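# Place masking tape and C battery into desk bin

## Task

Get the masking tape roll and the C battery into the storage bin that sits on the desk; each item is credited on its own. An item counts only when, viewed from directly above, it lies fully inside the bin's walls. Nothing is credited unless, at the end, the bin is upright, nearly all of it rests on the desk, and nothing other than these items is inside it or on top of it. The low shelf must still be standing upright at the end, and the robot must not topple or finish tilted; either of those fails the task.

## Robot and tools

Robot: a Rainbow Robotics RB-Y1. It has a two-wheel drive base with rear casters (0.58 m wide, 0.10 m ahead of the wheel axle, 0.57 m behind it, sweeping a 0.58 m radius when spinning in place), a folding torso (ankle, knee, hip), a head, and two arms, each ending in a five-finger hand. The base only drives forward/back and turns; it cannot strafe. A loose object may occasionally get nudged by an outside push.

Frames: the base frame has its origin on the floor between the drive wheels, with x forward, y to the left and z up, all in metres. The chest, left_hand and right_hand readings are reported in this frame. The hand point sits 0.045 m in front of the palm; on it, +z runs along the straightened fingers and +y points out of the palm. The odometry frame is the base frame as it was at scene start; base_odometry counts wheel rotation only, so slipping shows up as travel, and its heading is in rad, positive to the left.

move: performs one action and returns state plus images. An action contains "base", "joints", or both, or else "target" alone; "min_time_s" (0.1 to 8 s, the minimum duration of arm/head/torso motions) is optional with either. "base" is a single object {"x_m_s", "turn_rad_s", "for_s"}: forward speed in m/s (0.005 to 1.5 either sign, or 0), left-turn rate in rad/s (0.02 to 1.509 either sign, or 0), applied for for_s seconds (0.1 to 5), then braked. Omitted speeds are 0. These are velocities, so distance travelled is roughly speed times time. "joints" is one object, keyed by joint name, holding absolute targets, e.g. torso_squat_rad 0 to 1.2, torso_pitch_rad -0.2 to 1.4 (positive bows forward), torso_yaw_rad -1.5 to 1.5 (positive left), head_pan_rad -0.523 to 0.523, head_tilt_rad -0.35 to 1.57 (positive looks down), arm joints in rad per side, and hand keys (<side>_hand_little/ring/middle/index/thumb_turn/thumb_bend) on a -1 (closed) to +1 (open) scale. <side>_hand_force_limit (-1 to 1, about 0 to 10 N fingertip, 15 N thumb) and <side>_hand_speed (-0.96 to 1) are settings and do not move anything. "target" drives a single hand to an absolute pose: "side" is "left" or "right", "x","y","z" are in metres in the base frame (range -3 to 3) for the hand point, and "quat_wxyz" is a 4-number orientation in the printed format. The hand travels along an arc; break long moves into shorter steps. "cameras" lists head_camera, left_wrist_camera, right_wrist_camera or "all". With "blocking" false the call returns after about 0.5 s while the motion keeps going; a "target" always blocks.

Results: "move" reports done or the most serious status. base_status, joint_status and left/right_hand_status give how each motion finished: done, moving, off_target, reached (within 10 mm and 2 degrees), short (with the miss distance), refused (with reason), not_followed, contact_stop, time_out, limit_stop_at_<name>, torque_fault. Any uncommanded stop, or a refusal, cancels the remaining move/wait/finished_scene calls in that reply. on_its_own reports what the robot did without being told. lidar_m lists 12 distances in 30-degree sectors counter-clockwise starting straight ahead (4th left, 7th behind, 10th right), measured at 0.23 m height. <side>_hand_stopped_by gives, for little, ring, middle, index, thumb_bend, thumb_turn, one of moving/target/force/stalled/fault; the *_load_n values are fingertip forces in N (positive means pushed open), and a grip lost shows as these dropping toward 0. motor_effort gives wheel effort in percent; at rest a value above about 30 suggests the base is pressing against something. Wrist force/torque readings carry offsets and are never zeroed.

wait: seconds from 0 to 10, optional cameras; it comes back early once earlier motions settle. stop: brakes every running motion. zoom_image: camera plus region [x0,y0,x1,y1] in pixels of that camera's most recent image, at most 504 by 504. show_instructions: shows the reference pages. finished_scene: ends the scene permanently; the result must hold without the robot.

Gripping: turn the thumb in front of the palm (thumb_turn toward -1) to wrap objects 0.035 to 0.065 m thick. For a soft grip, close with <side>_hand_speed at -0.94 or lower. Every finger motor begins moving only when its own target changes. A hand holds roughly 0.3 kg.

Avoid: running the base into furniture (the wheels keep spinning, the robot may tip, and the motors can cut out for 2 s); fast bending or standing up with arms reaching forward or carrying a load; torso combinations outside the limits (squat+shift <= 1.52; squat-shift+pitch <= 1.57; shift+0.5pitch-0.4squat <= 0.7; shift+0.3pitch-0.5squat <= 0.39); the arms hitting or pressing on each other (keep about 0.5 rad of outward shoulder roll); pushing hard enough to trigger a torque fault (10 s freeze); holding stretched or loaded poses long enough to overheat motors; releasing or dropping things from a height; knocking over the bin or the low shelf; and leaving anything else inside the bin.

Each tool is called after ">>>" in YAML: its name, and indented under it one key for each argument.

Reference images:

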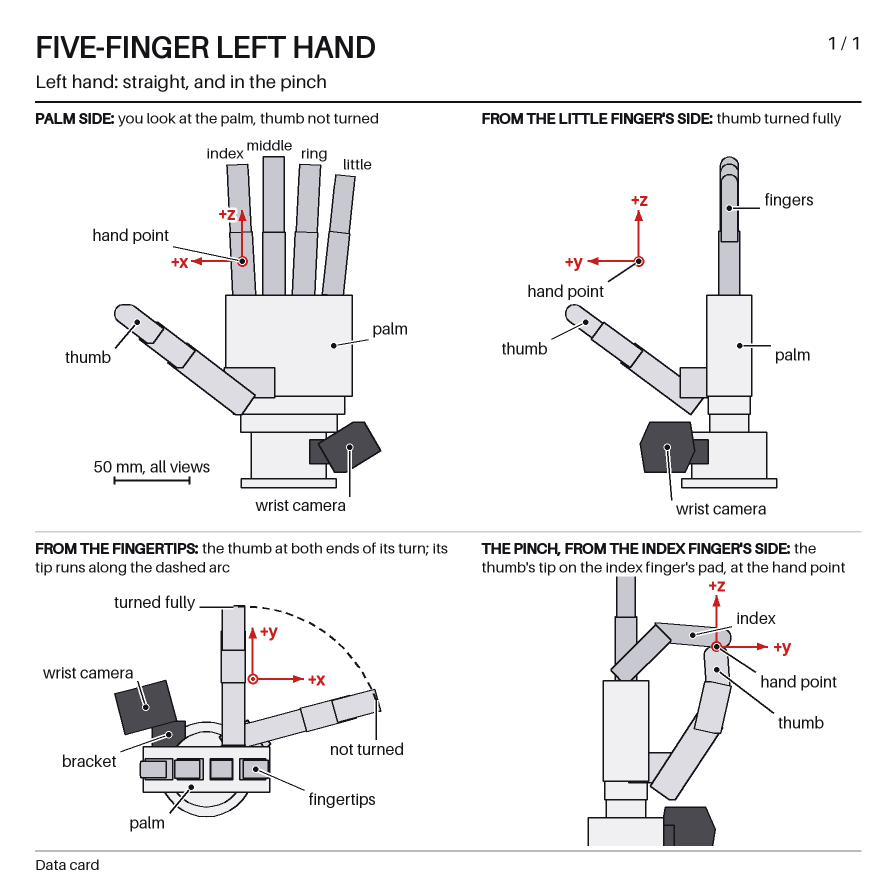

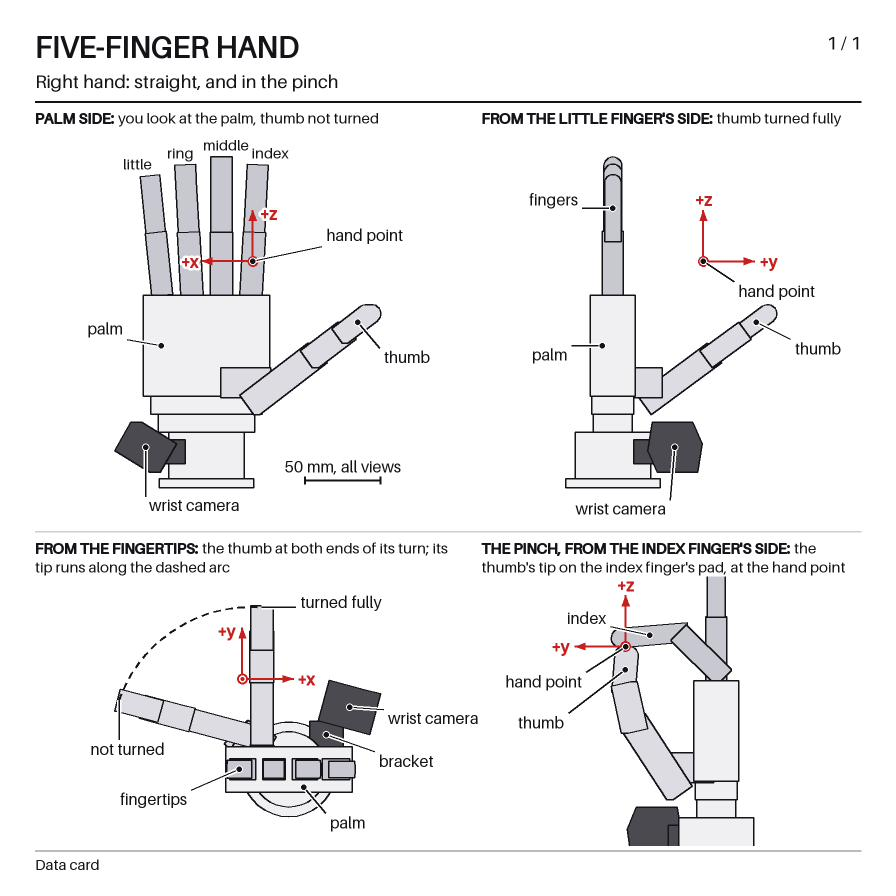

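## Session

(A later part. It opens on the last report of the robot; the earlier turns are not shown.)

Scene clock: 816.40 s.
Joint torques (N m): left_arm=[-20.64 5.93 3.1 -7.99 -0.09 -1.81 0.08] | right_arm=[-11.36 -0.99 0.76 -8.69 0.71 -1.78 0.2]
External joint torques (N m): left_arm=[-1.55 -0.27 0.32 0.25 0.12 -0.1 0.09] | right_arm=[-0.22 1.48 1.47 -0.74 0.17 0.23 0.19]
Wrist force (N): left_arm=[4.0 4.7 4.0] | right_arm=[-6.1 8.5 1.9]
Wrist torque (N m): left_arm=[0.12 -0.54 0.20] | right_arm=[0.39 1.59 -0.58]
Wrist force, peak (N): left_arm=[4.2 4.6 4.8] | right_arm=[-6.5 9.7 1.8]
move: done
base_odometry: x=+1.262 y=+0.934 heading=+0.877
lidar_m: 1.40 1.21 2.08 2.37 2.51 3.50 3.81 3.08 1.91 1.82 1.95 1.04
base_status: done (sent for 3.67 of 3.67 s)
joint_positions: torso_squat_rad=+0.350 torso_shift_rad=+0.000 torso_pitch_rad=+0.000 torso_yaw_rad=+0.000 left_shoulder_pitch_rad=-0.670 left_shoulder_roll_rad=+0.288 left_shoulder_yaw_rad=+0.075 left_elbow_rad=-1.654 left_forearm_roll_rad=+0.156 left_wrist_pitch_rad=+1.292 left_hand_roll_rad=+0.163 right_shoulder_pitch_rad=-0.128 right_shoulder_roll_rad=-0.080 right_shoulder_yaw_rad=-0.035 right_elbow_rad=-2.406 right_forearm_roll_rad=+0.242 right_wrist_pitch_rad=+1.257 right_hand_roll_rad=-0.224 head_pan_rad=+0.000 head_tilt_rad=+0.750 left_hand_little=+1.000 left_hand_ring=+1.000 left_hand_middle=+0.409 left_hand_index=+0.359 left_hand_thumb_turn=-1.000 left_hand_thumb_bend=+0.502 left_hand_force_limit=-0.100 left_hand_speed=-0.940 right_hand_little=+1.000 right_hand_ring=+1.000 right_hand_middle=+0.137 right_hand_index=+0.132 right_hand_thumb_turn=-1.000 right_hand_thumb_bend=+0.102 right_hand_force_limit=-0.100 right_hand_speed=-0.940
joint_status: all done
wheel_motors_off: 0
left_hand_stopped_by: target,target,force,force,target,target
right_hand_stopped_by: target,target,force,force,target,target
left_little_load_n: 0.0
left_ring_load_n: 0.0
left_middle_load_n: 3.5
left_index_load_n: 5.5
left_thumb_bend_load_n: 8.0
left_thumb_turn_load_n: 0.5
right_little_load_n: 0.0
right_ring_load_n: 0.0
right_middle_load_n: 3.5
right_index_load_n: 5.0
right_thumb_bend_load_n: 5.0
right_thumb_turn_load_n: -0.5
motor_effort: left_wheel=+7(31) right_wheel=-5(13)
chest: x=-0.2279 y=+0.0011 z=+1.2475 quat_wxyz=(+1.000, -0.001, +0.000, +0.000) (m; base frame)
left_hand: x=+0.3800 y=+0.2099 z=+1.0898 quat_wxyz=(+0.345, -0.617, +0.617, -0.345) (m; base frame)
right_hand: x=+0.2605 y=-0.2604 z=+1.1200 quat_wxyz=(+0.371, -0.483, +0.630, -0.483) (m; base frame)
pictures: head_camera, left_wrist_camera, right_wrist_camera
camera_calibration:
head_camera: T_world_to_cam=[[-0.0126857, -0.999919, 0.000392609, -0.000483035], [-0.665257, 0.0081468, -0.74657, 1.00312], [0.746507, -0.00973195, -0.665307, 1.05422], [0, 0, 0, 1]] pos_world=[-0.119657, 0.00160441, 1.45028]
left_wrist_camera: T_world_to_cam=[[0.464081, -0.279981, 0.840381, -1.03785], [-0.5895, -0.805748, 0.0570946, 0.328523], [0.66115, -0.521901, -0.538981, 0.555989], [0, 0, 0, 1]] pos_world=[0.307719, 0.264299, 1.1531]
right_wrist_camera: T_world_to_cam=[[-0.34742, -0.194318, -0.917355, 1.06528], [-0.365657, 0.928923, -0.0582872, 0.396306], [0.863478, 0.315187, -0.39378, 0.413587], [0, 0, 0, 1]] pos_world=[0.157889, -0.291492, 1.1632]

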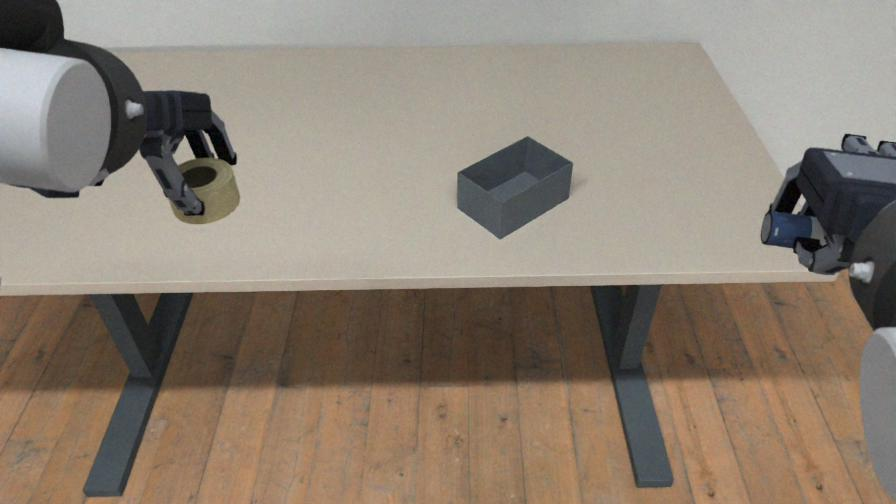

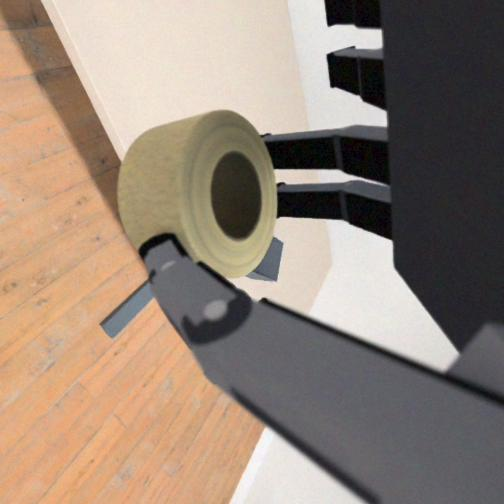

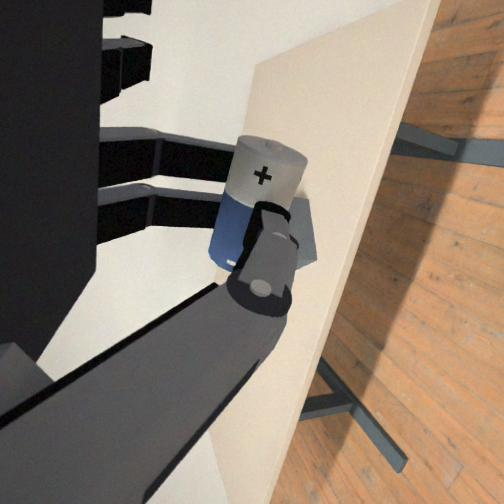

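>>> zoom_image:
  camera: "head_camera"
  region: [440, 120, 600, 250]

Scaled by 3.150.

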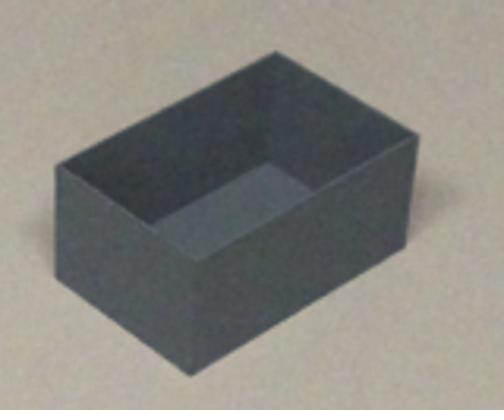

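>>> move:
  target: {"side": "left", "x": 0.36, "y": 0.22, "z": 1.18, "quat_wxyz": [0.3455, -0.6169, 0.6169, -0.3455]}
  min_time_s: 2
  cameras: []

>>> move:
  target: {"side": "right", "x": 0.29, "y": -0.28, "z": 1.19, "quat_wxyz": [0.3706, -0.4829, 0.6294, -0.4829]}
  min_time_s: 2
  cameras: []

>>> move:
  joints: {"torso_pitch_rad": 0.4}
  min_time_s: 3
  cameras: ["head_camera"]

Scene clock: 1006.67 s.
Joint torques (N m): left_arm=[-22.56 6.98 3.57 -7 0.06 -1.68 -0.1] | right_arm=[-11.33 -1.23 1.13 -8.75 0.77 -1.86 0.29]
External joint torques (N m): left_arm=[-3.19 -0.28 0.69 -0.37 0.31 0.02 -0.1] | right_arm=[-0.19 1.24 1.84 -0.8 0.23 0.15 0.28]
Wrist force (N): left_arm=[4.3 4.8 4.0] | right_arm=[-6.3 9.3 2.2]
Wrist torque (N m): left_arm=[0.17 -0.59 0.20] | right_arm=[0.53 1.64 -0.62]
Wrist force, peak (N): left_arm=[4.2 4.8 4.5] | right_arm=[-7.0 9.4 1.6]
move: done
base_odometry: x=+1.262 y=+0.934 heading=+0.877
lidar_m: 1.41 1.20 2.08 2.38 2.51 3.51 3.80 3.07 1.90 1.82 1.96 1.04
base_status: not commanded
joint_positions: torso_squat_rad=+0.350 torso_shift_rad=+0.000 torso_pitch_rad=+0.000 torso_yaw_rad=+0.000 left_shoulder_pitch_rad=-0.827 left_shoulder_roll_rad=+0.369 left_shoulder_yaw_rad=+0.137 left_elbow_rad=-1.757 left_forearm_roll_rad=+0.226 left_wrist_pitch_rad=+1.565 left_hand_roll_rad=+0.166 right_shoulder_pitch_rad=-0.128 right_shoulder_roll_rad=-0.080 right_shoulder_yaw_rad=-0.035 right_elbow_rad=-2.406 right_forearm_roll_rad=+0.242 right_wrist_pitch_rad=+1.257 right_hand_roll_rad=-0.224 head_pan_rad=+0.000 head_tilt_rad=+0.750 left_hand_little=+1.000 left_hand_ring=+1.000 left_hand_middle=+0.409 left_hand_index=+0.359 left_hand_thumb_turn=-1.000 left_hand_thumb_bend=+0.502 left_hand_force_limit=-0.100 left_hand_speed=-0.940 right_hand_little=+1.000 right_hand_ring=+1.000 right_hand_middle=+0.137 right_hand_index=+0.132 right_hand_thumb_turn=-1.000 right_hand_thumb_bend=+0.102 right_hand_force_limit=-0.100 right_hand_speed=-0.940
joint_status: all done
wheel_motors_off: 0
left_hand_stopped_by: target,target,force,force,target,target
right_hand_stopped_by: target,target,force,force,target,target
left_little_load_n: 0.0
left_ring_load_n: 0.0
left_middle_load_n: 3.5
left_index_load_n: 5.5
left_thumb_bend_load_n: 8.0
left_thumb_turn_load_n: 0.0
right_little_load_n: 0.0
right_ring_load_n: 0.0
right_middle_load_n: 3.5
right_index_load_n: 5.0
right_thumb_bend_load_n: 5.0
right_thumb_turn_load_n: -0.5
motor_effort: left_wheel=+7(7) right_wheel=-5(6)
chest: x=-0.2279 y=+0.0011 z=+1.2475 quat_wxyz=(+1.000, -0.001, +0.000, +0.000) (m; base frame)
left_hand: x=+0.3600 y=+0.2199 z=+1.1796 quat_wxyz=(+0.345, -0.617, +0.617, -0.345) (m; base frame)
left_hand_status: reached (checked arc, planned for 2.0 s): 0 mm and 0.0 deg off.
right_hand: x=+0.2605 y=-0.2604 z=+1.1200 quat_wxyz=(+0.371, -0.483, +0.630, -0.483) (m; base frame)
pictures: none
No camera images: "cameras" was empty.

Scene clock: 1009.00 s.
Joint torques (N m): left_arm=[-22.6 7.27 3.09 -6.89 0.05 -1.69 0.08] | right_arm=[-16.01 -6.71 -1.93 -6.42 0.19 -1.91 0.42]
External joint torques (N m): left_arm=[-3.23 0 0.21 -0.26 0.3 0.01 0.09] | right_arm=[-1.25 -1.43 -1.03 -0.11 -0.22 0.12 0.41]
Wrist force (N): left_arm=[4.3 4.9 3.9] | right_arm=[-5.8 9.1 1.2]
Wrist torque (N m): left_arm=[0.19 -0.62 0.20] | right_arm=[0.53 1.54 -0.49]
Wrist force, peak (N): left_arm=[4.2 5.0 4.3] | right_arm=[-6.6 9.1 2.2]
move: done
base_odometry: x=+1.262 y=+0.934 heading=+0.877
lidar_m: 1.41 1.20 2.07 2.38 2.51 3.51 3.81 3.09 1.91 1.82 1.95 1.04
base_status: not commanded
joint_positions: torso_squat_rad=+0.350 torso_shift_rad=+0.000 torso_pitch_rad=+0.000 torso_yaw_rad=+0.000 left_shoulder_pitch_rad=-0.827 left_shoulder_roll_rad=+0.369 left_shoulder_yaw_rad=+0.137 left_elbow_rad=-1.757 left_forearm_roll_rad=+0.226 left_wrist_pitch_rad=+1.565 left_hand_roll_rad=+0.166 right_shoulder_pitch_rad=-0.439 right_shoulder_roll_rad=-0.174 right_shoulder_yaw_rad=-0.183 right_elbow_rad=-2.328 right_forearm_roll_rad=+0.133 right_wrist_pitch_rad=+1.484 right_hand_roll_rad=-0.167 head_pan_rad=+0.000 head_tilt_rad=+0.750 left_hand_little=+1.000 left_hand_ring=+1.000 left_hand_middle=+0.409 left_hand_index=+0.359 left_hand_thumb_turn=-1.000 left_hand_thumb_bend=+0.502 left_hand_force_limit=-0.100 left_hand_speed=-0.940 right_hand_little=+1.000 right_hand_ring=+1.000 right_hand_middle=+0.137 right_hand_index=+0.132 right_hand_thumb_turn=-1.000 right_hand_thumb_bend=+0.102 right_hand_force_limit=-0.100 right_hand_speed=-0.940
joint_status: all done
wheel_motors_off: 0
left_hand_stopped_by: target,target,force,force,target,target
right_hand_stopped_by: target,target,force,force,target,target
left_little_load_n: 0.0
left_ring_load_n: 0.0
left_middle_load_n: 3.5
left_index_load_n: 5.0
left_thumb_bend_load_n: 8.0
left_thumb_turn_load_n: 0.0
right_little_load_n: 0.0
right_ring_load_n: 0.0
right_middle_load_n: 3.5
right_index_load_n: 5.5
right_thumb_bend_load_n: 5.0
right_thumb_turn_load_n: -0.5
motor_effort: left_wheel=+7(7) right_wheel=-6(6)
chest: x=-0.2279 y=+0.0011 z=+1.2475 quat_wxyz=(+1.000, -0.001, +0.000, +0.000) (m; base frame)
left_hand: x=+0.3600 y=+0.2199 z=+1.1796 quat_wxyz=(+0.345, -0.617, +0.617, -0.345) (m; base frame)
right_hand: x=+0.2899 y=-0.2798 z=+1.1899 quat_wxyz=(+0.371, -0.483, +0.629, -0.483) (m; base frame)
right_hand_status: reached (checked arc, planned for 2.0 s): 0 mm and 0.0 deg off.
pictures: none
No camera images: "cameras" was empty.

Scene clock: 1012.30 s.
Joint torques (N m): left_arm=[-18.41 6.97 3.37 -8.07 0.11 -1.41 0.17] | right_arm=[-10.95 -5.88 -2.11 -8.72 0.42 -1.38 0.48]
External joint torques (N m): left_arm=[-2.62 -0.11 0.39 0.12 0.24 -0.23 0.18] | right_arm=[-1.25 -1.04 -0.67 -0.24 -0.2 0.26 0.47]
Wrist force (N): left_arm=[4.3 3.4 5.8] | right_arm=[-6.7 7.6 3.8]
Wrist torque (N m): left_arm=[0.01 -0.53 0.26] | right_arm=[0.23 1.55 -0.66]
Wrist force, peak (N): left_arm=[4.1 3.8 6.1] | right_arm=[-6.7 9.3 2.3]
move: done
base_odometry: x=+1.262 y=+0.934 heading=+0.877
lidar_m: 1.40 1.20 2.08 2.38 2.51 3.52 3.81 3.06 1.90 1.82 1.97 1.04
base_status: not commanded
joint_positions: torso_squat_rad=+0.350 torso_shift_rad=+0.000 torso_pitch_rad=+0.400 torso_yaw_rad=+0.000 left_shoulder_pitch_rad=-0.827 left_shoulder_roll_rad=+0.369 left_shoulder_yaw_rad=+0.137 left_elbow_rad=-1.757 left_forearm_roll_rad=+0.226 left_wrist_pitch_rad=+1.565 left_hand_roll_rad=+0.166 right_shoulder_pitch_rad=-0.439 right_shoulder_roll_rad=-0.174 right_shoulder_yaw_rad=-0.183 right_elbow_rad=-2.328 right_forearm_roll_rad=+0.133 right_wrist_pitch_rad=+1.484 right_hand_roll_rad=-0.167 head_pan_rad=+0.000 head_tilt_rad=+0.750 left_hand_little=+1.000 left_hand_ring=+1.000 left_hand_middle=+0.409 left_hand_index=+0.359 left_hand_thumb_turn=-1.000 left_hand_thumb_bend=+0.502 left_hand_force_limit=-0.100 left_hand_speed=-0.940 right_hand_little=+1.000 right_hand_ring=+1.000 right_hand_middle=+0.137 right_hand_index=+0.132 right_hand_thumb_turn=-1.000 right_hand_thumb_bend=+0.102 right_hand_force_limit=-0.100 right_hand_speed=-0.940
joint_status: all done
wheel_motors_off: 0
left_hand_stopped_by: target,target,force,force,target,target
right_hand_stopped_by: target,target,force,force,target,target
left_little_load_n: 0.0
left_ring_load_n: 0.0
left_middle_load_n: 3.5
left_index_load_n: 5.5
left_thumb_bend_load_n: 7.5
left_thumb_turn_load_n: 0.0
right_little_load_n: 0.0
right_ring_load_n: 0.0
right_middle_load_n: 3.5
right_index_load_n: 5.5
right_thumb_bend_load_n: 5.0
right_thumb_turn_load_n: -0.5
motor_effort: left_wheel=+8(8) right_wheel=-5(6)
chest: x=-0.1075 y=+0.0010 z=+1.2231 quat_wxyz=(+0.980, -0.001, +0.199, +0.000) (m; base frame)
left_hand: x=+0.4077 y=+0.2197 z=+0.9317 quat_wxyz=(+0.216, -0.673, +0.674, -0.216) (m; base frame)
right_hand: x=+0.3470 y=-0.2800 z=+0.9685 quat_wxyz=(+0.238, -0.569, +0.691, -0.377) (m; base frame)
pictures: head_camera
camera_calibration:
head_camera: T_world_to_cam=[[-0.011931, -0.999914, 0.00544714, -0.00509811], [-0.903364, 0.00844305, -0.428793, 0.650694], [0.42871, -0.0100367, -0.903387, 1.20503], [0, 0, 0, 1]] pos_world=[0.0711438, 0.00150299, 1.36765]

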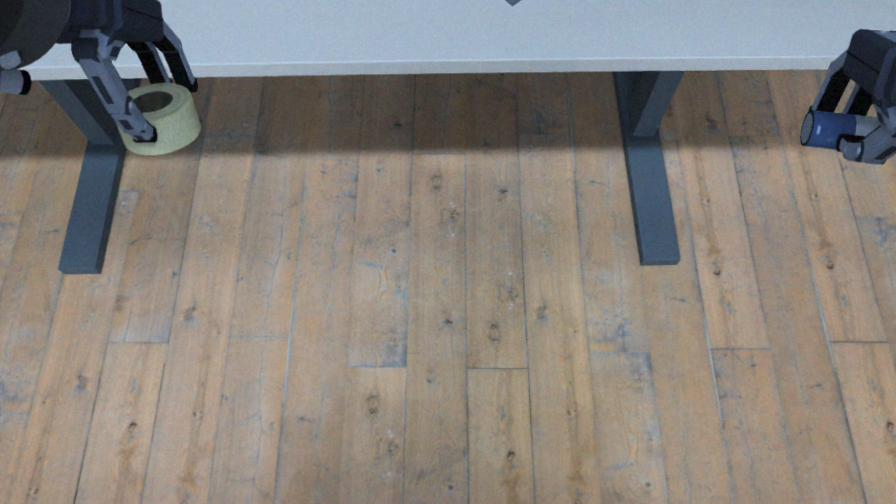

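>>> move:
  base: {"x_m_s": 0.2, "for_s": 1.65}
  joints: {"head_tilt_rad": 0.5}
  cameras: ["head_camera", "left_wrist_camera", "right_wrist_camera"]

Scene clock: 1024.27 s.
Joint torques (N m): left_arm=[-17.69 6.46 3.15 -7.91 0.08 -1.33 0.15] | right_arm=[-9.7 -5.69 -2.07 -9.15 0.54 -1.47 0.32]
External joint torques (N m): left_arm=[-1.88 -0.63 0.16 0.28 0.22 -0.14 0.16] | right_arm=[0 -0.85 -0.63 -0.67 -0.08 0.16 0.31]
Wrist force (N): left_arm=[4.1 3.3 5.9] | right_arm=[-6.9 7.2 4.0]
Wrist torque (N m): left_arm=[-0.01 -0.51 0.23] | right_arm=[0.18 1.57 -0.64]
Wrist force, peak (N): left_arm=[4.4 3.4 6.2] | right_arm=[-7.6 7.7 4.3]
move: done
base_odometry: x=+1.475 y=+1.190 heading=+0.877
lidar_m: 1.08 1.13 0.97 2.36 2.49 3.49 4.14 3.09 2.04 1.84 1.49 0.73
base_status: done (sent for 1.67 of 1.67 s)
joint_positions: torso_squat_rad=+0.350 torso_shift_rad=+0.000 torso_pitch_rad=+0.400 torso_yaw_rad=+0.000 left_shoulder_pitch_rad=-0.828 left_shoulder_roll_rad=+0.369 left_shoulder_yaw_rad=+0.137 left_elbow_rad=-1.757 left_forearm_roll_rad=+0.226 left_wrist_pitch_rad=+1.565 left_hand_roll_rad=+0.166 right_shoulder_pitch_rad=-0.440 right_shoulder_roll_rad=-0.174 right_shoulder_yaw_rad=-0.183 right_elbow_rad=-2.328 right_forearm_roll_rad=+0.133 right_wrist_pitch_rad=+1.484 right_hand_roll_rad=-0.167 head_pan_rad=+0.000 head_tilt_rad=+0.500 left_hand_little=+1.000 left_hand_ring=+1.000 left_hand_middle=+0.409 left_hand_index=+0.359 left_hand_thumb_turn=-1.000 left_hand_thumb_bend=+0.502 left_hand_force_limit=-0.100 left_hand_speed=-0.940 right_hand_little=+1.000 right_hand_ring=+1.000 right_hand_middle=+0.137 right_hand_index=+0.132 right_hand_thumb_turn=-1.000 right_hand_thumb_bend=+0.102 right_hand_force_limit=-0.100 right_hand_speed=-0.940
joint_status: all done
wheel_motors_off: 0
left_hand_stopped_by: target,target,force,force,target,target
right_hand_stopped_by: target,target,force,force,target,target
left_little_load_n: 0.0
left_ring_load_n: 0.5
left_middle_load_n: 3.5
left_index_load_n: 5.0
left_thumb_bend_load_n: 8.0
left_thumb_turn_load_n: 0.0
right_little_load_n: 0.0
right_ring_load_n: 0.0
right_middle_load_n: 3.5
right_index_load_n: 5.5
right_thumb_bend_load_n: 5.0
right_thumb_turn_load_n: -1.0
motor_effort: left_wheel=+3(29) right_wheel=-3(12)
chest: x=-0.1075 y=+0.0010 z=+1.2231 quat_wxyz=(+0.980, -0.001, +0.199, +0.000) (m; base frame)
left_hand: x=+0.4078 y=+0.2197 z=+0.9317 quat_wxyz=(+0.216, -0.673, +0.674, -0.216) (m; base frame)
right_hand: x=+0.3471 y=-0.2800 z=+0.9685 quat_wxyz=(+0.238, -0.569, +0.691, -0.377) (m; base frame)
pictures: head_camera, left_wrist_camera, right_wrist_camera
camera_calibration:
head_camera: T_world_to_cam=[[-0.0125476, -0.999918, 0.00236038, -0.000714485], [-0.769307, 0.00814575, -0.638827, 0.945808], [0.638756, -0.00983161, -0.769346, 1.01943], [0, 0, 0, 1]] pos_world=[0.0764436, 0.00160386, 1.3885]
left_wrist_camera: T_world_to_cam=[[0.754548, -0.280311, 0.593366, -0.803409], [-0.5211, -0.805522, 0.282115, 0.124269], [0.39889, -0.522072, -0.753875, 0.764646], [0, 0, 0, 1]] pos_world=[0.365958, 0.274097, 1.01811]
right_wrist_camera: T_world_to_cam=[[-0.677112, -0.194916, -0.709597, 0.865723], [-0.35945, 0.929024, 0.0878041, 0.293835], [0.642118, 0.314517, -0.699116, 0.657686], [0, 0, 0, 1]] pos_world=[0.269498, -0.31109, 1.04831]

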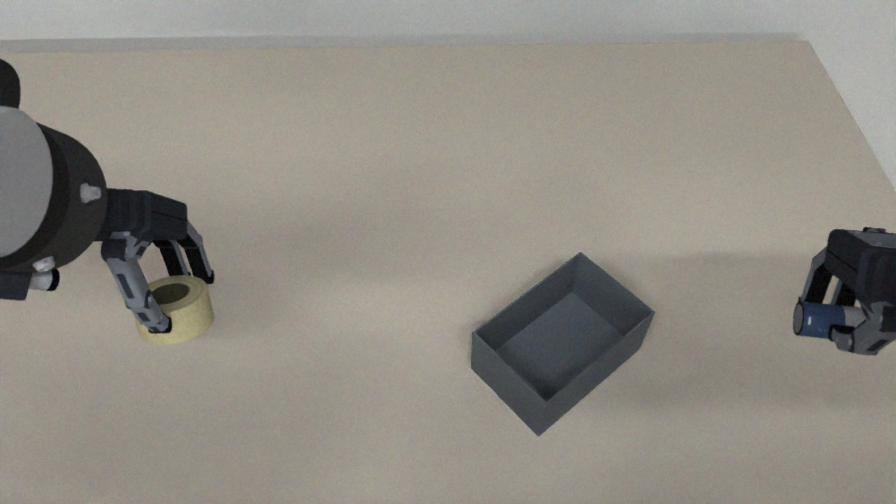

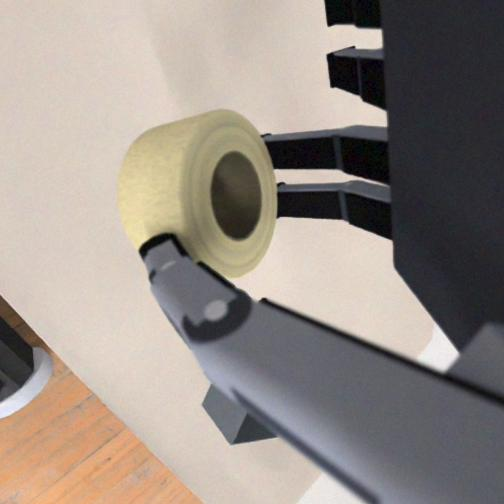

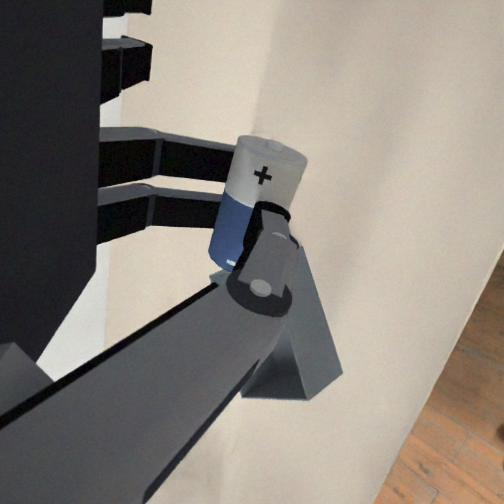

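>>> zoom_image:
  camera: "head_camera"
  region: [450, 240, 670, 450]

>>> zoom_image:
  camera: "right_wrist_camera"
  region: [200, 220, 380, 420]

Scaled by 2.291.

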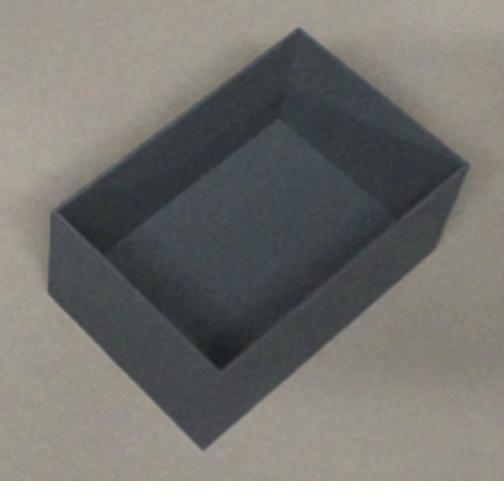

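Scaled by 2.520.

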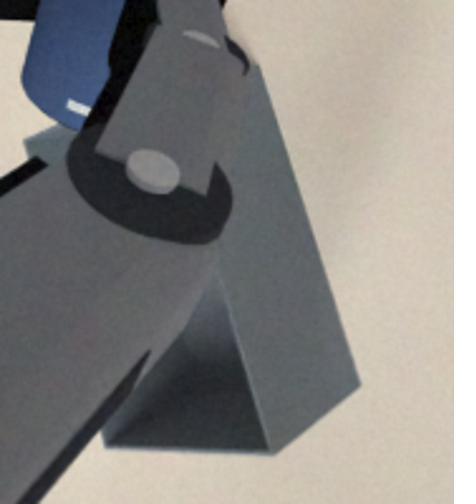

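>>> move:
  joints: {"right_hand_ring": 0.13, "right_hand_little": 0.13, "right_hand_speed": -0.8}
  cameras: []

>>> move:
  target: {"side": "right", "x": 0.4, "y": -0.13, "z": 0.96, "quat_wxyz": [0.2346, -0.8753, 0.4081, -0.1093]}
  min_time_s: 3
  cameras: ["head_camera", "right_wrist_camera"]

Scene clock: 1096.20 s.
Joint torques (N m): left_arm=[-17.19 6.41 3.17 -7.97 0.08 -1.32 0.01] | right_arm=[-10.24 -5.72 -2.04 -8.99 0.37 -1.48 0.22]
External joint torques (N m): left_arm=[-1.39 -0.67 0.19 0.22 0.21 -0.14 0.02] | right_arm=[-0.54 -0.88 -0.6 -0.52 -0.26 0.15 0.21]
Wrist force (N): left_arm=[4.0 3.4 5.7] | right_arm=[-6.4 7.1 3.2]
Wrist torque (N m): left_arm=[0.02 -0.49 0.25] | right_arm=[0.22 1.54 -0.61]
Wrist force, peak (N): left_arm=[4.3 3.3 6.4] | right_arm=[-7.5 8.1 4.1]
move: done
base_odometry: x=+1.475 y=+1.190 heading=+0.877
lidar_m: 1.08 1.14 0.96 2.37 2.49 3.49 4.14 3.09 2.03 1.85 1.50 0.75
base_status: not commanded
joint_positions: torso_squat_rad=+0.350 torso_shift_rad=+0.000 torso_pitch_rad=+0.400 torso_yaw_rad=+0.000 left_shoulder_pitch_rad=-0.828 left_shoulder_roll_rad=+0.369 left_shoulder_yaw_rad=+0.137 left_elbow_rad=-1.757 left_forearm_roll_rad=+0.226 left_wrist_pitch_rad=+1.565 left_hand_roll_rad=+0.166 right_shoulder_pitch_rad=-0.440 right_shoulder_roll_rad=-0.174 right_shoulder_yaw_rad=-0.183 right_elbow_rad=-2.328 right_forearm_roll_rad=+0.133 right_wrist_pitch_rad=+1.484 right_hand_roll_rad=-0.167 head_pan_rad=+0.000 head_tilt_rad=+0.500 left_hand_little=+1.000 left_hand_ring=+1.000 left_hand_middle=+0.409 left_hand_index=+0.359 left_hand_thumb_turn=-1.000 left_hand_thumb_bend=+0.502 left_hand_force_limit=-0.100 left_hand_speed=-0.940 right_hand_little=+0.130 right_hand_ring=+0.130 right_hand_middle=+0.137 right_hand_index=+0.132 right_hand_thumb_turn=-1.000 right_hand_thumb_bend=+0.102 right_hand_force_limit=-0.100 right_hand_speed=-0.800
joint_status: all done
wheel_motors_off: 0
left_hand_stopped_by: target,target,force,force,target,target
right_hand_stopped_by: target,target,force,force,target,target
left_little_load_n: 0.0
left_ring_load_n: 0.0
left_middle_load_n: 3.5
left_index_load_n: 5.5
left_thumb_bend_load_n: 7.5
left_thumb_turn_load_n: 0.0
right_little_load_n: 0.0
right_ring_load_n: 0.0
right_middle_load_n: 3.5
right_index_load_n: 5.0
right_thumb_bend_load_n: 4.5
right_thumb_turn_load_n: -0.5
motor_effort: left_wheel=+3(4) right_wheel=-2(3)
chest: x=-0.1075 y=+0.0010 z=+1.2231 quat_wxyz=(+0.980, -0.001, +0.199, +0.000) (m; base frame)
left_hand: x=+0.4078 y=+0.2197 z=+0.9317 quat_wxyz=(+0.216, -0.673, +0.674, -0.216) (m; base frame)
right_hand: x=+0.3471 y=-0.2800 z=+0.9685 quat_wxyz=(+0.238, -0.569, +0.691, -0.377) (m; base frame)
pictures: none
No camera images: "cameras" was empty.

Scene clock: 1099.53 s.
Joint torques (N m): left_arm=[-17.61 6.77 3.03 -8.09 0.08 -1.38 0.01] | right_arm=[-22.22 -8.34 -0.62 -8.4 -0.57 -0.56 0.25]
External joint torques (N m): left_arm=[-1.81 -0.31 0.05 0.11 0.22 -0.19 0.02] | right_arm=[-1.35 -1.04 1.83 0.12 -0.34 0.44 0.24]
Wrist force (N): left_arm=[4.1 3.2 5.9] | right_arm=[-5.3 5.1 6.0]
Wrist torque (N m): left_arm=[-0.03 -0.52 0.24] | right_arm=[-0.01 1.35 -0.66]
Wrist force, peak (N): left_arm=[4.4 3.3 6.1] | right_arm=[-7.4 7.3 5.0]
move: done
base_odometry: x=+1.475 y=+1.190 heading=+0.877
lidar_m: 1.08 1.14 0.97 2.36 2.49 3.48 4.14 3.09 2.02 1.85 1.51 0.74
base_status: not commanded
joint_positions: torso_squat_rad=+0.350 torso_shift_rad=+0.000 torso_pitch_rad=+0.400 torso_yaw_rad=+0.000 left_shoulder_pitch_rad=-0.828 left_shoulder_roll_rad=+0.369 left_shoulder_yaw_rad=+0.137 left_elbow_rad=-1.757 left_forearm_roll_rad=+0.226 left_wrist_pitch_rad=+1.565 left_hand_roll_rad=+0.166 right_shoulder_pitch_rad=-1.105 right_shoulder_roll_rad=-0.318 right_shoulder_yaw_rad=-0.131 right_elbow_rad=-1.481 right_forearm_roll_rad=-0.501 right_wrist_pitch_rad=+1.691 right_hand_roll_rad=+0.405 head_pan_rad=+0.000 head_tilt_rad=+0.500 left_hand_little=+1.000 left_hand_ring=+1.000 left_hand_middle=+0.409 left_hand_index=+0.359 left_hand_thumb_turn=-1.000 left_hand_thumb_bend=+0.502 left_hand_force_limit=-0.100 left_hand_speed=-0.940 right_hand_little=+0.130 right_hand_ring=+0.130 right_hand_middle=+0.137 right_hand_index=+0.132 right_hand_thumb_turn=-1.000 right_hand_thumb_bend=+0.102 right_hand_force_limit=-0.100 right_hand_speed=-0.800
joint_status: all done
wheel_motors_off: 0
left_hand_stopped_by: target,target,force,force,target,target
right_hand_stopped_by: target,target,force,force,target,target
left_little_load_n: 0.0
left_ring_load_n: 0.0
left_middle_load_n: 3.5
left_index_load_n: 5.5
left_thumb_bend_load_n: 8.0
left_thumb_turn_load_n: 0.0
right_little_load_n: 0.0
right_ring_load_n: 0.0
right_middle_load_n: 3.5
right_index_load_n: 5.5
right_thumb_bend_load_n: 4.5
right_thumb_turn_load_n: -0.5
motor_effort: left_wheel=+3(4) right_wheel=-3(3)
chest: x=-0.1075 y=+0.0010 z=+1.2231 quat_wxyz=(+0.980, -0.001, +0.199, +0.000) (m; base frame)
left_hand: x=+0.4078 y=+0.2197 z=+0.9317 quat_wxyz=(+0.216, -0.673, +0.674, -0.216) (m; base frame)
right_hand: x=+0.3998 y=-0.1300 z=+0.9601 quat_wxyz=(+0.235, -0.875, +0.408, -0.110) (m; base frame)
right_hand_status: reached (checked arc, planned for 3.0 s): 0 mm and 0.1 deg off.
pictures: head_camera, right_wrist_camera
camera_calibration:
head_camera: T_world_to_cam=[[-0.0125476, -0.999918, 0.00236038, -0.000714485], [-0.769307, 0.00814575, -0.638827, 0.945808], [0.638756, -0.00983161, -0.769346, 1.01943], [0, 0, 0, 1]] pos_world=[0.0764436, 0.00160386, 1.3885]
right_wrist_camera: T_world_to_cam=[[-0.472163, -0.75909, -0.448156, 0.518507], [-0.869823, 0.318684, 0.376628, 0.0215469], [-0.143074, 0.567646, -0.810745, 1.0248], [0, 0, 0, 1]] pos_world=[0.410184, -0.194997, 1.05511]

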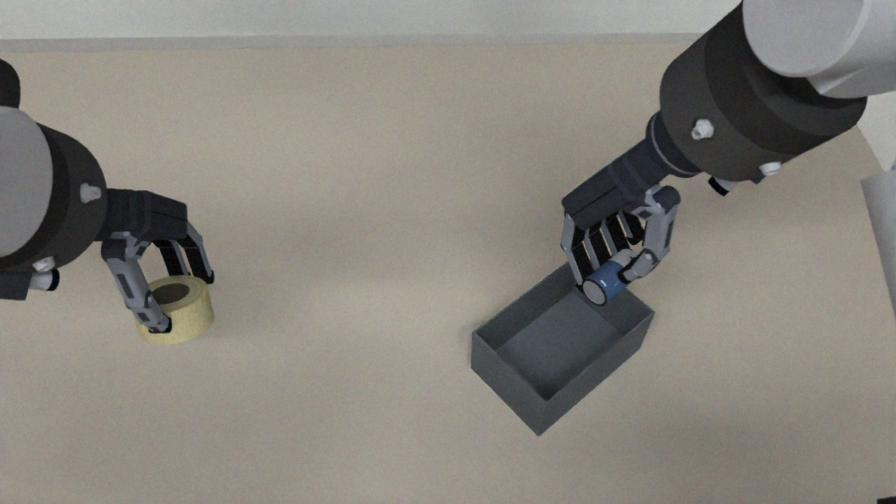

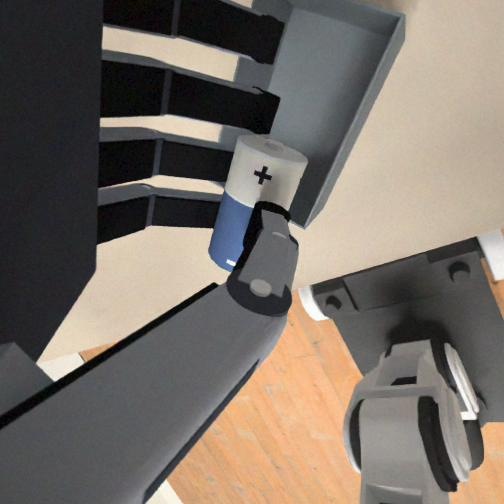

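>>> zoom_image:
  camera: "head_camera"
  region: [550, 170, 700, 320]

Scaled by 3.360.

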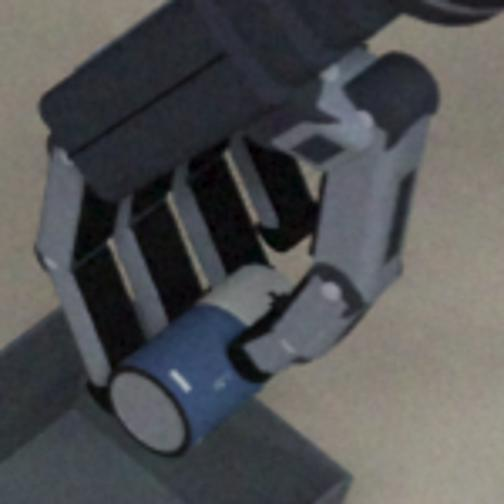

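>>> move:
  target: {"side": "right", "x": 0.411, "y": -0.090, "z": 0.87, "quat_wxyz": [0.2346, -0.8753, 0.4081, -0.1093]}
  min_time_s: 2
  cameras: ["head_camera", "right_wrist_camera"]

>>> zoom_image:
  camera: "head_camera"
  region: [450, 200, 680, 450]

Scene clock: 1137.83 s.
Joint torques (N m): left_arm=[-17.58 6.78 3.35 -7.95 0.13 -1.32 0.13] | right_arm=[-20.01 -4.02 -0.23 -9.22 0.04 -1.08 0.39]
External joint torques (N m): left_arm=[-1.78 -0.31 0.37 0.24 0.27 -0.13 0.13] | right_arm=[0.99 1.39 1.64 0.2 0.28 -0.11 0.39]
Wrist force (N): left_arm=[4.1 3.3 6.0] | right_arm=[-5.9 4.7 5.0]
Wrist torque (N m): left_arm=[-0.04 -0.50 0.25] | right_arm=[-0.12 1.51 -0.72]
Wrist force, peak (N): left_arm=[4.2 3.5 6.1] | right_arm=[-6.7 5.9 5.7]
move: done
base_odometry: x=+1.475 y=+1.190 heading=+0.877
lidar_m: 1.08 1.14 0.96 2.36 2.49 3.48 4.13 3.09 2.04 1.85 1.51 0.75
base_status: not commanded
joint_positions: torso_squat_rad=+0.350 torso_shift_rad=+0.000 torso_pitch_rad=+0.400 torso_yaw_rad=+0.000 left_shoulder_pitch_rad=-0.828 left_shoulder_roll_rad=+0.369 left_shoulder_yaw_rad=+0.137 left_elbow_rad=-1.757 left_forearm_roll_rad=+0.226 left_wrist_pitch_rad=+1.565 left_hand_roll_rad=+0.166 right_shoulder_pitch_rad=-1.066 right_shoulder_roll_rad=-0.214 right_shoulder_yaw_rad=-0.057 right_elbow_rad=-1.238 right_forearm_roll_rad=-0.417 right_wrist_pitch_rad=+1.389 right_hand_roll_rad=+0.453 head_pan_rad=+0.000 head_tilt_rad=+0.500 left_hand_little=+1.000 left_hand_ring=+1.000 left_hand_middle=+0.409 left_hand_index=+0.359 left_hand_thumb_turn=-1.000 left_hand_thumb_bend=+0.502 left_hand_force_limit=-0.100 left_hand_speed=-0.940 right_hand_little=+0.130 right_hand_ring=+0.130 right_hand_middle=+0.137 right_hand_index=+0.132 right_hand_thumb_turn=-1.000 right_hand_thumb_bend=+0.102 right_hand_force_limit=-0.100 right_hand_speed=-0.800
joint_status: all done
wheel_motors_off: 0
left_hand_stopped_by: target,target,force,force,target,target
right_hand_stopped_by: target,target,force,force,target,target
left_little_load_n: 0.0
left_ring_load_n: 0.0
left_middle_load_n: 3.5
left_index_load_n: 5.0
left_thumb_bend_load_n: 8.0
left_thumb_turn_load_n: 0.5
right_little_load_n: -0.5
right_ring_load_n: 0.0
right_middle_load_n: 4.0
right_index_load_n: 5.5
right_thumb_bend_load_n: 5.0
right_thumb_turn_load_n: -0.5
motor_effort: left_wheel=+3(4) right_wheel=-2(3)
chest: x=-0.1075 y=+0.0010 z=+1.2231 quat_wxyz=(+0.980, -0.001, +0.199, +0.000) (m; base frame)
left_hand: x=+0.4078 y=+0.2197 z=+0.9317 quat_wxyz=(+0.216, -0.673, +0.674, -0.216) (m; base frame)
right_hand: x=+0.4105 y=-0.0903 z=+0.8706 quat_wxyz=(+0.235, -0.875, +0.408, -0.111) (m; base frame)
right_hand_status: reached (checked arc, planned for 2.0 s): 1 mm and 0.2 deg off.
pictures: head_camera, right_wrist_camera
camera_calibration:
head_camera: T_world_to_cam=[[-0.0125476, -0.999918, 0.00236038, -0.000714485], [-0.769307, 0.00814575, -0.638827, 0.945808], [0.638756, -0.00983161, -0.769346, 1.01943], [0, 0, 0, 1]] pos_world=[0.0764436, 0.00160386, 1.3885]
right_wrist_camera: T_world_to_cam=[[-0.471756, -0.759298, -0.448233, 0.513361], [-0.870272, 0.31929, 0.375073, 0.053518], [-0.141676, 0.567028, -0.811423, 0.931171], [0, 0, 0, 1]] pos_world=[0.420681, -0.155294, 0.965606]

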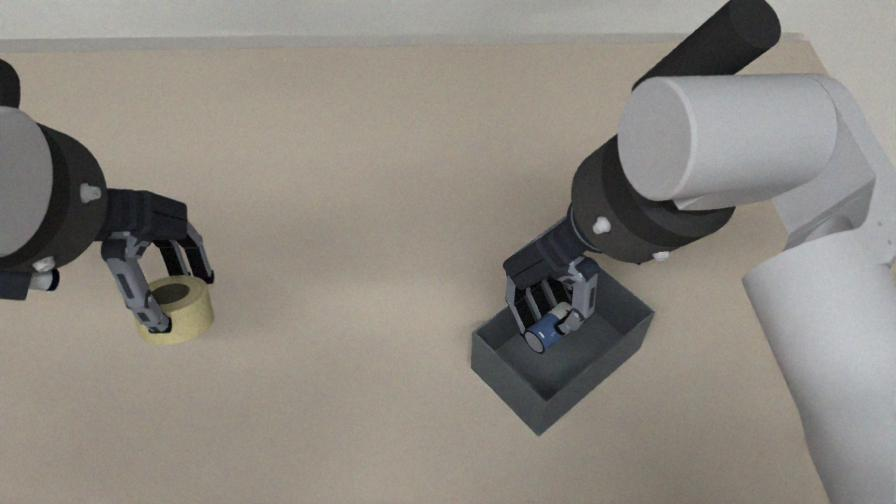

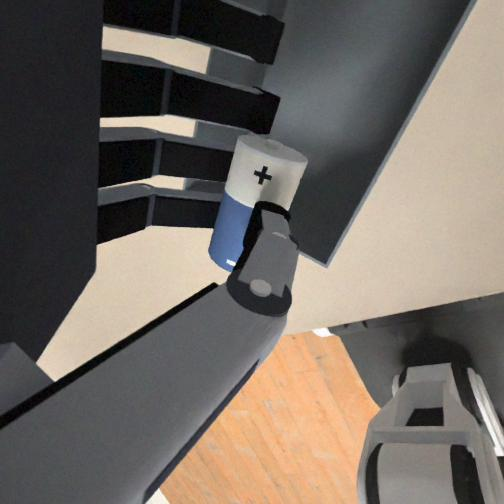

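Scaled by 2.016.

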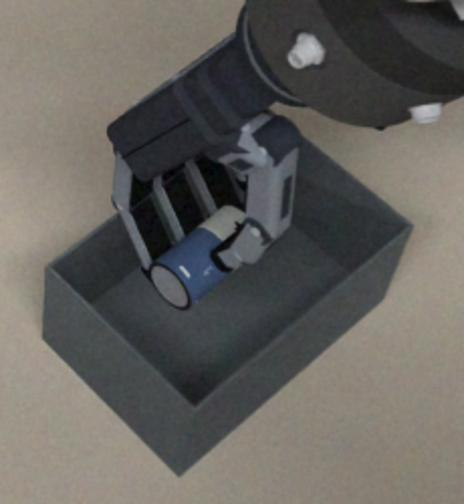

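>>> move:
  target: {"side": "right", "x": 0.411, "y": -0.090, "z": 0.80, "quat_wxyz": [0.2346, -0.8753, 0.4081, -0.1093]}
  min_time_s: 2.5
  cameras: ["head_camera", "right_wrist_camera"]

>>> zoom_image:
  camera: "head_camera"
  region: [450, 230, 680, 460]

Scene clock: 1177.97 s.
Joint torques (N m): left_arm=[-17.26 6.58 3.27 -8.03 0.1 -1.47 0.14] | right_arm=[-20.02 -2.89 -2.36 -9.35 -0.79 -0.98 0.23]
External joint torques (N m): left_arm=[-1.46 -0.51 0.29 0.16 0.23 -0.28 0.14] | right_arm=[0.83 2.21 -0.96 0.13 -0.5 -0.06 0.22]
Wrist force (N): left_arm=[4.0 3.2 5.9] | right_arm=[-6.9 5.4 5.6]
Wrist torque (N m): left_arm=[-0.02 -0.51 0.24] | right_arm=[0.03 1.65 -0.76]
Wrist force, peak (N): left_arm=[4.2 3.2 6.2] | right_arm=[-6.4 6.3 5.9]
move: done
base_odometry: x=+1.475 y=+1.190 heading=+0.877
lidar_m: 1.08 1.13 0.97 2.36 2.48 3.49 4.14 3.10 2.03 1.85 1.49 0.76
base_status: not commanded
joint_positions: torso_squat_rad=+0.350 torso_shift_rad=+0.000 torso_pitch_rad=+0.400 torso_yaw_rad=+0.000 left_shoulder_pitch_rad=-0.828 left_shoulder_roll_rad=+0.369 left_shoulder_yaw_rad=+0.137 left_elbow_rad=-1.757 left_forearm_roll_rad=+0.226 left_wrist_pitch_rad=+1.565 left_hand_roll_rad=+0.166 right_shoulder_pitch_rad=-1.056 right_shoulder_roll_rad=-0.183 right_shoulder_yaw_rad=-0.060 right_elbow_rad=-0.988 right_forearm_roll_rad=-0.418 right_wrist_pitch_rad=+1.147 right_hand_roll_rad=+0.555 head_pan_rad=+0.000 head_tilt_rad=+0.500 left_hand_little=+1.000 left_hand_ring=+1.000 left_hand_middle=+0.409 left_hand_index=+0.359 left_hand_thumb_turn=-1.000 left_hand_thumb_bend=+0.502 left_hand_force_limit=-0.100 left_hand_speed=-0.940 right_hand_little=+0.130 right_hand_ring=+0.130 right_hand_middle=+0.137 right_hand_index=+0.132 right_hand_thumb_turn=-1.000 right_hand_thumb_bend=+0.102 right_hand_force_limit=-0.100 right_hand_speed=-0.800
joint_status: all done
wheel_motors_off: 0
left_hand_stopped_by: target,target,force,force,target,target
right_hand_stopped_by: target,target,force,force,target,target
left_little_load_n: 0.0
left_ring_load_n: 0.0
left_middle_load_n: 3.5
left_index_load_n: 5.5
left_thumb_bend_load_n: 8.0
left_thumb_turn_load_n: 0.0
right_little_load_n: 0.0
right_ring_load_n: 0.0
right_middle_load_n: 4.0
right_index_load_n: 5.5
right_thumb_bend_load_n: 4.5
right_thumb_turn_load_n: -1.0
motor_effort: left_wheel=+4(4) right_wheel=-2(3)
chest: x=-0.1075 y=+0.0010 z=+1.2231 quat_wxyz=(+0.980, -0.001, +0.199, +0.000) (m; base frame)
left_hand: x=+0.4078 y=+0.2197 z=+0.9317 quat_wxyz=(+0.216, -0.673, +0.674, -0.216) (m; base frame)
right_hand: x=+0.4110 y=-0.0902 z=+0.8004 quat_wxyz=(+0.235, -0.875, +0.408, -0.111) (m; base frame)
right_hand_status: reached (checked arc, planned for 2.5 s): 0 mm and 0.1 deg off.
pictures: head_camera, right_wrist_camera
camera_calibration:
head_camera: T_world_to_cam=[[-0.0125476, -0.999918, 0.00236038, -0.000714485], [-0.769307, 0.00814575, -0.638827, 0.945808], [0.638756, -0.00983161, -0.769346, 1.01943], [0, 0, 0, 1]] pos_world=[0.0764436, 0.00160386, 1.3885]
right_wrist_camera: T_world_to_cam=[[-0.471603, -0.759838, -0.447478, 0.481506], [-0.870192, 0.318913, 0.375579, 0.0797619], [-0.142673, 0.566516, -0.811606, 0.874686], [0, 0, 0, 1]] pos_world=[0.421282, -0.155094, 0.895407]

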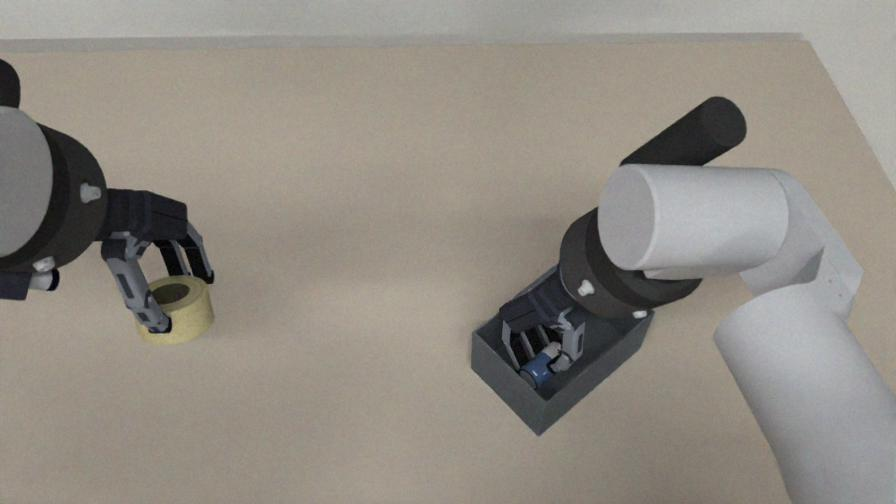

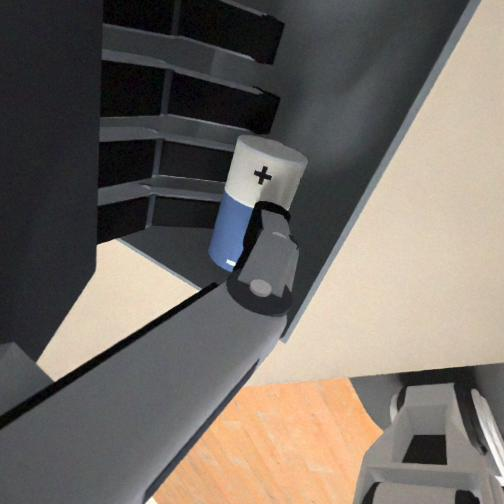

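Scaled by 2.191.

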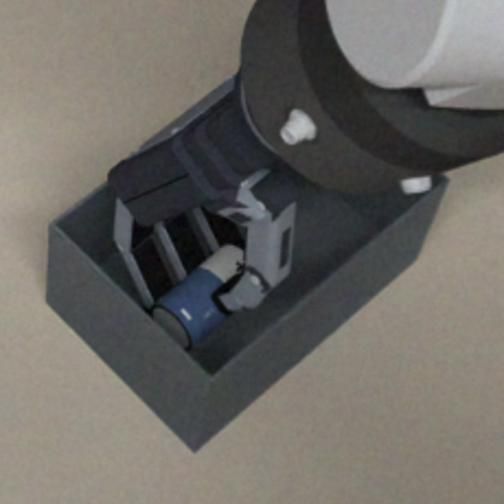

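>>> move:
  target: {"side": "right", "x": 0.411, "y": -0.090, "z": 0.778, "quat_wxyz": [0.2346, -0.8753, 0.4081, -0.1093]}
  min_time_s: 2
  cameras: ["head_camera"]

>>> zoom_image:
  camera: "head_camera"
  region: [450, 230, 680, 460]

Scene clock: 1190.60 s.
Joint torques (N m): left_arm=[-17.18 6.41 3.11 -8.09 -0.02 -1.32 0.03] | right_arm=[-22.56 -3.31 -1.94 -8.99 -0.87 -1.1 0.35]
External joint torques (N m): left_arm=[-1.38 -0.68 0.13 0.1 0.12 -0.13 0.04] | right_arm=[-1.63 1.82 -0.72 0.35 -0.57 -0.2 0.35]
Wrist force (N): left_arm=[4.0 3.2 6.0] | right_arm=[-6.6 5.6 5.9]
Wrist torque (N m): left_arm=[-0.03 -0.51 0.23] | right_arm=[-0.01 1.59 -0.74]
Wrist force, peak (N): left_arm=[4.2 3.2 6.3] | right_arm=[-6.3 5.8 7.0]
move: done
base_odometry: x=+1.475 y=+1.190 heading=+0.877
lidar_m: 1.08 1.13 0.96 2.37 2.49 3.50 4.14 3.08 2.04 1.85 1.50 0.76
base_status: not commanded
joint_positions: torso_squat_rad=+0.350 torso_shift_rad=+0.000 torso_pitch_rad=+0.400 torso_yaw_rad=+0.000 left_shoulder_pitch_rad=-0.828 left_shoulder_roll_rad=+0.369 left_shoulder_yaw_rad=+0.137 left_elbow_rad=-1.757 left_forearm_roll_rad=+0.226 left_wrist_pitch_rad=+1.565 left_hand_roll_rad=+0.166 right_shoulder_pitch_rad=-1.074 right_shoulder_roll_rad=-0.175 right_shoulder_yaw_rad=-0.066 right_elbow_rad=-0.872 right_forearm_roll_rad=-0.428 right_wrist_pitch_rad=+1.057 right_hand_roll_rad=+0.598 head_pan_rad=+0.000 head_tilt_rad=+0.500 left_hand_little=+1.000 left_hand_ring=+1.000 left_hand_middle=+0.409 left_hand_index=+0.359 left_hand_thumb_turn=-1.000 left_hand_thumb_bend=+0.502 left_hand_force_limit=-0.100 left_hand_speed=-0.940 right_hand_little=+0.130 right_hand_ring=+0.130 right_hand_middle=+0.137 right_hand_index=+0.132 right_hand_thumb_turn=-1.000 right_hand_thumb_bend=+0.102 right_hand_force_limit=-0.100 right_hand_speed=-0.800
joint_status: all done
wheel_motors_off: 0
left_hand_stopped_by: target,target,force,force,target,target
right_hand_stopped_by: target,target,force,force,target,target
left_little_load_n: 0.0
left_ring_load_n: 0.0
left_middle_load_n: 3.5
left_index_load_n: 5.5
left_thumb_bend_load_n: 8.0
left_thumb_turn_load_n: 0.0
right_little_load_n: 0.0
right_ring_load_n: 0.0
right_middle_load_n: 3.5
right_index_load_n: 5.0
right_thumb_bend_load_n: 4.5
right_thumb_turn_load_n: -0.5
motor_effort: left_wheel=+4(4) right_wheel=-3(3)
chest: x=-0.1075 y=+0.0010 z=+1.2231 quat_wxyz=(+0.980, -0.001, +0.199, +0.000) (m; base frame)
left_hand: x=+0.4078 y=+0.2197 z=+0.9317 quat_wxyz=(+0.216, -0.673, +0.674, -0.216) (m; base frame)
right_hand: x=+0.4108 y=-0.0903 z=+0.7781 quat_wxyz=(+0.234, -0.875, +0.408, -0.110) (m; base frame)
right_hand_status: reached (checked arc, planned for 2.0 s): 0 mm and 0.1 deg off.
pictures: head_camera
camera_calibration:
head_camera: T_world_to_cam=[[-0.0125476, -0.999918, 0.00236038, -0.000714485], [-0.769307, 0.00814575, -0.638827, 0.945808], [0.638756, -0.00983161, -0.769346, 1.01943], [0, 0, 0, 1]] pos_world=[0.0764436, 0.00160386, 1.3885]

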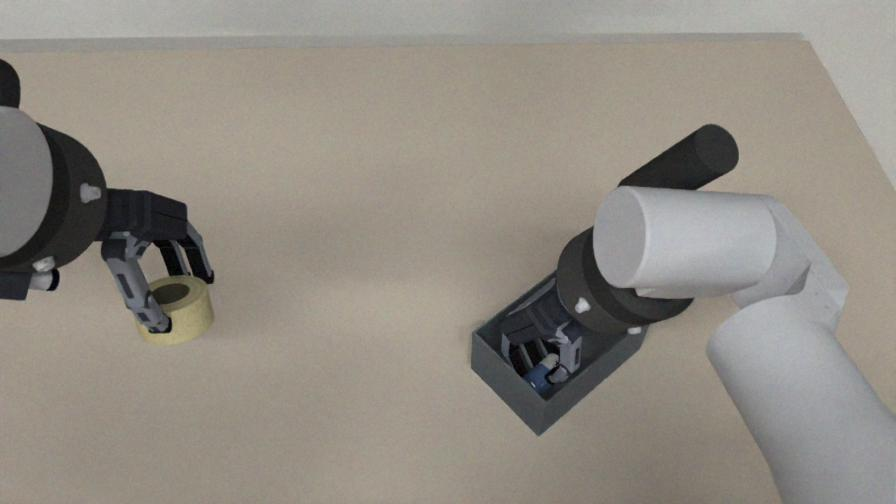

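Scaled by 2.191.

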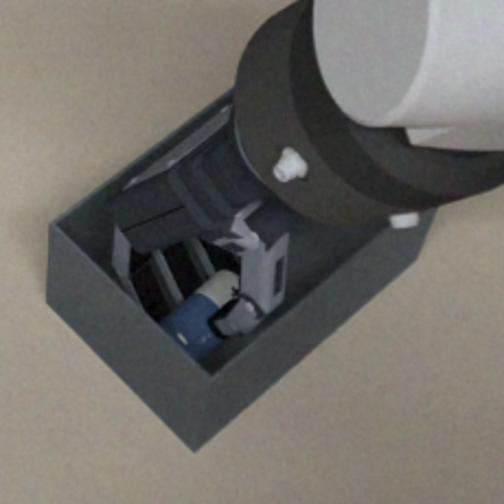

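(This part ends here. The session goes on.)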